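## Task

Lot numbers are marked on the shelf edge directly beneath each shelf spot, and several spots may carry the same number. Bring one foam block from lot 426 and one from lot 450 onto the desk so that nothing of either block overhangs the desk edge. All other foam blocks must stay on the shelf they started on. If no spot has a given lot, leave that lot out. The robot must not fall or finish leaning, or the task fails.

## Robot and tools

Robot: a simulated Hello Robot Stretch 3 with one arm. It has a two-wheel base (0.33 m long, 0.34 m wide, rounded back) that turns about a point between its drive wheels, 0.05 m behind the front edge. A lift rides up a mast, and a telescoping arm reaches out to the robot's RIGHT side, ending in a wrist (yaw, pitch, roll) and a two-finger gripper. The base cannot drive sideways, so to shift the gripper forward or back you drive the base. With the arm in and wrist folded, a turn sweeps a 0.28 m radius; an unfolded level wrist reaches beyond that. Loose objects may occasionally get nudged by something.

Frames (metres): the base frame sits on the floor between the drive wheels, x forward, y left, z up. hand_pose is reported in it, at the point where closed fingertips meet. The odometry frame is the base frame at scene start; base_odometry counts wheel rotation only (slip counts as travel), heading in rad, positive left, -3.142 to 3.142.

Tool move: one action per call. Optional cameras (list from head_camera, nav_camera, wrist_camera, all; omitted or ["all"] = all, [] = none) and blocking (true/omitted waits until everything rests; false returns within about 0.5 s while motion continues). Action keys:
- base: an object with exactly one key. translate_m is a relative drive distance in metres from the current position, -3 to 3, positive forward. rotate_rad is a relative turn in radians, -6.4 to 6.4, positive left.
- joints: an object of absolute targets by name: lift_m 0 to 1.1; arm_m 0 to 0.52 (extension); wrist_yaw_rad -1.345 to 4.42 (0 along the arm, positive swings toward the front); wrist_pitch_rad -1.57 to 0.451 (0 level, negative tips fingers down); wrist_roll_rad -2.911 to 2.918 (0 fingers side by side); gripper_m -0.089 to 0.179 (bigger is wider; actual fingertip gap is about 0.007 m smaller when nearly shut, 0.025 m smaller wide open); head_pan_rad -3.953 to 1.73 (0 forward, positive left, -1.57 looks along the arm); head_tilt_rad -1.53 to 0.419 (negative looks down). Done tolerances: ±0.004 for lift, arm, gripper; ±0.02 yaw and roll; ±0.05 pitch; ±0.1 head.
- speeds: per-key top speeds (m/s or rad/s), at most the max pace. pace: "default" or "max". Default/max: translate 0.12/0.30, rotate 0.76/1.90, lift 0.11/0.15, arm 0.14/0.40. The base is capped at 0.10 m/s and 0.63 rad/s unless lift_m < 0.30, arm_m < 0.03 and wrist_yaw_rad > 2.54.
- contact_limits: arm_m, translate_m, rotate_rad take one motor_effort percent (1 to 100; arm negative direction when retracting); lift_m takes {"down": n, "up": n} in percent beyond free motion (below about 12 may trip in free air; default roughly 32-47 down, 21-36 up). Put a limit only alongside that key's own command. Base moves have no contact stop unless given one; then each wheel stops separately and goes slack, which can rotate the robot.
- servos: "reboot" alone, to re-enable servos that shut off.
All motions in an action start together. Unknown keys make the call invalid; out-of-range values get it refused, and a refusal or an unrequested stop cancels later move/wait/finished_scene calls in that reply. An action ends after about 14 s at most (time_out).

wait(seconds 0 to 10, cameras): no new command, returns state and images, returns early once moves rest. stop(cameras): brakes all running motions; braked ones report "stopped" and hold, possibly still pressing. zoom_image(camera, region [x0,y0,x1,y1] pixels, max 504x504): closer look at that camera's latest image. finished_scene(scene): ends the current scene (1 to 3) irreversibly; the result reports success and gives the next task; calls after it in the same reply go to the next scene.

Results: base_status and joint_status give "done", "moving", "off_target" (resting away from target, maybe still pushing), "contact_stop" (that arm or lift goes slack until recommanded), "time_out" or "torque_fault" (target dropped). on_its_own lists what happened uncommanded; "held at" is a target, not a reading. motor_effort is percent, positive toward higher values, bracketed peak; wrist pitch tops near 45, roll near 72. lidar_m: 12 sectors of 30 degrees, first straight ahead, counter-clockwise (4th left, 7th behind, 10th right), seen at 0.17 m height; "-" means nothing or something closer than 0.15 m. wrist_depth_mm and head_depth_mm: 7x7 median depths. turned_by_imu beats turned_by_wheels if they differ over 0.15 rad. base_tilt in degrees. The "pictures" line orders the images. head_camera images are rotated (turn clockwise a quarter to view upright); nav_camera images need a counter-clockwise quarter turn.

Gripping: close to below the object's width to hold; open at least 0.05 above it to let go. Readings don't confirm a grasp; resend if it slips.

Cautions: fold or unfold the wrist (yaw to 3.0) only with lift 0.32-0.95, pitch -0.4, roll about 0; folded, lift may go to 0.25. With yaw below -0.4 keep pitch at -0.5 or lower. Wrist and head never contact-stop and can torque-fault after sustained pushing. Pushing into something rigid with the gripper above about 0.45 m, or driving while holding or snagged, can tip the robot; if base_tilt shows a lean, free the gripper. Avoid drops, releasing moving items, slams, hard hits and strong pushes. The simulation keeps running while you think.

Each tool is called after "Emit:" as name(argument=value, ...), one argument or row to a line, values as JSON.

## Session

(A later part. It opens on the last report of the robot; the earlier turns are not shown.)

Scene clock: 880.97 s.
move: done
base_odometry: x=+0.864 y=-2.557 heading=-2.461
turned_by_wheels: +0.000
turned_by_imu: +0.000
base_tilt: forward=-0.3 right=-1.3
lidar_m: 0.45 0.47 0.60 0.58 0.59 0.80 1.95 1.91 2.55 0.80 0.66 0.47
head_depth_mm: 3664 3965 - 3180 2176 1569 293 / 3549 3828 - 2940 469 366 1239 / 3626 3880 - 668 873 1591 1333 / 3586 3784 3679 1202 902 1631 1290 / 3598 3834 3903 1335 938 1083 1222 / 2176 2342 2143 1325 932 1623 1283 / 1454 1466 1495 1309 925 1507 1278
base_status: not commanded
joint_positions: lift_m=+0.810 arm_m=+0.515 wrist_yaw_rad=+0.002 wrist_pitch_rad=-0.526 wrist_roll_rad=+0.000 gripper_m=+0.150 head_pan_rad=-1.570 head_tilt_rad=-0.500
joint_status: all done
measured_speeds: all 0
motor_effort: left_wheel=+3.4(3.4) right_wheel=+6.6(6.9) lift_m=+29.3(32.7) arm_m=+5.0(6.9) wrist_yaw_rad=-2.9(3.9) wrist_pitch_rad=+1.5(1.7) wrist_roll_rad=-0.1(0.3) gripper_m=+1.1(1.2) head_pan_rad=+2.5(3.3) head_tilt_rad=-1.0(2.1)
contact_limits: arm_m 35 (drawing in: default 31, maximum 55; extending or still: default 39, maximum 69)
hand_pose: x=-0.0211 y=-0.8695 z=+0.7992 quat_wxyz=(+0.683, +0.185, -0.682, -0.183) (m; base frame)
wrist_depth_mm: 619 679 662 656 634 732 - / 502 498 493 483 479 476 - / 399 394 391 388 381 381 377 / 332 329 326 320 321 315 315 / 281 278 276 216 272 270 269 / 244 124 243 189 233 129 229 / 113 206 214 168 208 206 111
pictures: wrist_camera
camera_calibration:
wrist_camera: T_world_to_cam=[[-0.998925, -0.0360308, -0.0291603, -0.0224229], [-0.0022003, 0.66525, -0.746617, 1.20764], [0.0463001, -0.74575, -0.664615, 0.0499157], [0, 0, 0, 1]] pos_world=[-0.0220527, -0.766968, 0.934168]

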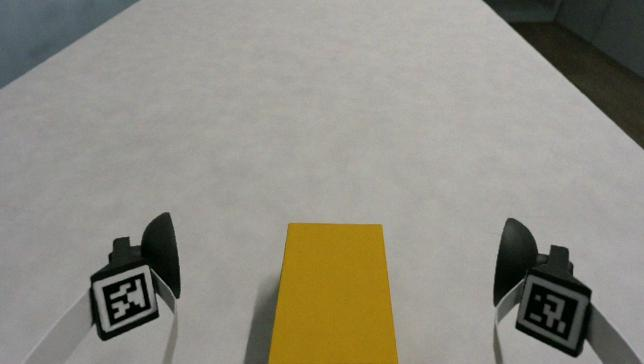

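Emit:
move(
  joints={"lift_m": 0.90},
  cameras=[],
)

Emit:
move(
  joints={"arm_m": 0.1},
  contact_limits={"arm_m": 35},
  cameras=["nav_camera", "head_camera"],
)

Scene clock: 887.03 s.
move: done
base_odometry: x=+0.864 y=-2.557 heading=-2.461
turned_by_wheels: +0.000
turned_by_imu: +0.000
base_tilt: forward=-0.2 right=-1.1
lidar_m: 0.45 0.47 0.60 0.58 0.59 0.80 1.95 1.90 2.56 0.80 0.66 0.47
head_depth_mm: 3642 3945 - 3196 315 - 1315 / 3499 3802 - 436 378 1593 1341 / 3586 3938 3737 653 953 1586 1331 / 3585 3841 3755 743 942 1629 1292 / 3598 3858 3864 1336 934 1082 1221 / 2185 2336 2142 1325 930 1620 1279 / 1446 1475 1488 1311 921 1506 1278
base_status: not commanded
joint_positions: lift_m=+0.900 arm_m=+0.515 wrist_yaw_rad=+0.002 wrist_pitch_rad=-0.526 wrist_roll_rad=+0.000 gripper_m=+0.150 head_pan_rad=-1.570 head_tilt_rad=-0.500
joint_status: all done
measured_speeds: all 0
motor_effort: left_wheel=+2.9(3.5) right_wheel=+5.2(6.6) lift_m=+29.2(32.1) arm_m=+2.5(3.7) wrist_yaw_rad=-1.7(3.8) wrist_pitch_rad=+1.6(1.7) wrist_roll_rad=-0.1(0.3) gripper_m=+1.0(1.3) head_pan_rad=+2.6(3.2) head_tilt_rad=+0.2(1.1)
contact_limits: arm_m 35 (drawing in: default 31, maximum 55; extending or still: default 39, maximum 69)
hand_pose: x=-0.0211 y=-0.8694 z=+0.8892 quat_wxyz=(+0.683, +0.185, -0.682, -0.183) (m; base frame)
wrist_depth_mm: 644 851 943 952 930 - - / 648 713 702 695 691 - - / 566 565 564 552 543 548 - / 471 467 462 459 460 451 - / 401 391 397 395 389 386 396 / 349 124 345 342 338 129 329 / 113 294 307 259 304 294 111
pictures: none
No camera images: "cameras" was empty.

Scene clock: 891.27 s.
move: done
base_odometry: x=+0.864 y=-2.557 heading=-2.461
turned_by_wheels: +0.000
turned_by_imu: +0.000
base_tilt: forward=-0.3 right=-1.3
lidar_m: 0.45 0.47 0.60 0.58 0.60 0.80 1.96 1.91 2.55 0.80 0.66 0.47
head_depth_mm: 3631 3962 - 3174 2288 - - / 3496 3766 - 2966 1009 - - / 3599 3920 - 1375 994 - - / 3539 3825 3728 1359 948 390 1256 / 3592 3863 3879 1344 938 1010 1223 / 2203 2330 2144 1330 931 1607 1279 / 1453 1478 1494 1309 923 1506 1275
base_status: not commanded
joint_positions: lift_m=+0.900 arm_m=+0.100 wrist_yaw_rad=+0.002 wrist_pitch_rad=-0.526 wrist_roll_rad=+0.000 gripper_m=+0.150 head_pan_rad=-1.570 head_tilt_rad=-0.500
joint_status: all done
measured_speeds: all 0
motor_effort: left_wheel=+2.9(3.5) right_wheel=+5.7(6.7) lift_m=+25.7(29.5) arm_m=-10.6(14.2) wrist_yaw_rad=-2.9(4.0) wrist_pitch_rad=+1.6(1.7) wrist_roll_rad=+0.0(0.3) gripper_m=+0.3(1.2) head_pan_rad=+1.9(3.1) head_tilt_rad=+1.1(1.2)
contact_limits: arm_m 35 (drawing in: default 31, maximum 55; extending or still: default 39, maximum 69)
hand_pose: x=-0.0211 y=-0.4544 z=+0.8892 quat_wxyz=(+0.683, +0.185, -0.682, -0.183) (m; base frame)
wrist_depth_mm: 631 861 981 947 928 - - / 638 723 704 695 690 - - / 572 571 565 561 555 548 - / 487 491 478 479 473 470 - / 604 733 - - - - - / 566 124 - - - 125 - / 550 743 - - - - 111
pictures: head_camera (sideways), nav_camera (sideways)
camera_calibration:
head_camera: T_world_to_cam=[[-0.0466513, 0.432508, -0.900423, 1.18743], [0.997507, -0.02761, -0.0649434, 0.0780791], [-0.0529492, -0.901207, -0.430141, 0.515714], [0, 0, 0, 1]] pos_world=[0.00481717, -0.0466503, 1.29609]
nav_camera: T_world_to_cam=[[0.0174303, -0.456247, 0.889682, -1.11479], [-0.999789, -0.0176347, 0.010544, 0.042549], [0.0108786, -0.889678, -0.456458, 0.547226], [0, 0, 0, 1]] pos_world=[0.0560181, -0.021013, 1.24114]

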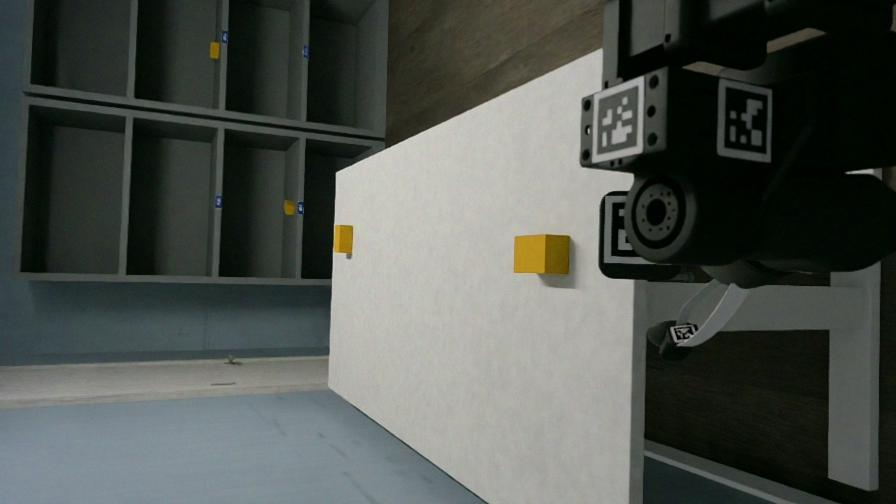

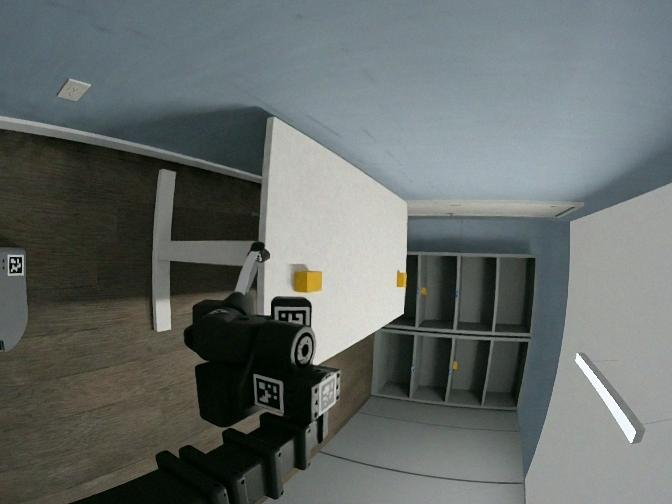

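Emit:
zoom_image(
  camera="head_camera",
  region=[280, 180, 420, 300],
)

Scaled by 3.600 from the camera's 896x504 image, which has a finer 1280x720 frame.

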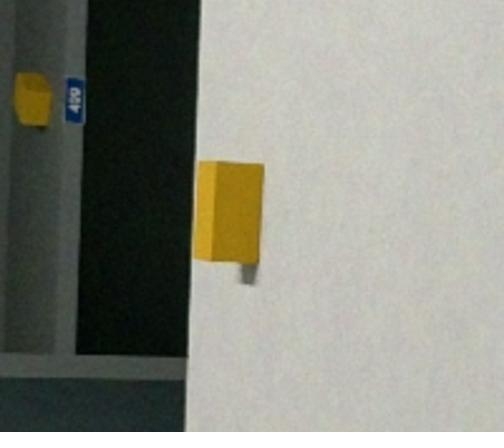

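Emit:
finished_scene(
  scene=3,
  done=true,
)

The scene is finished: the task was done.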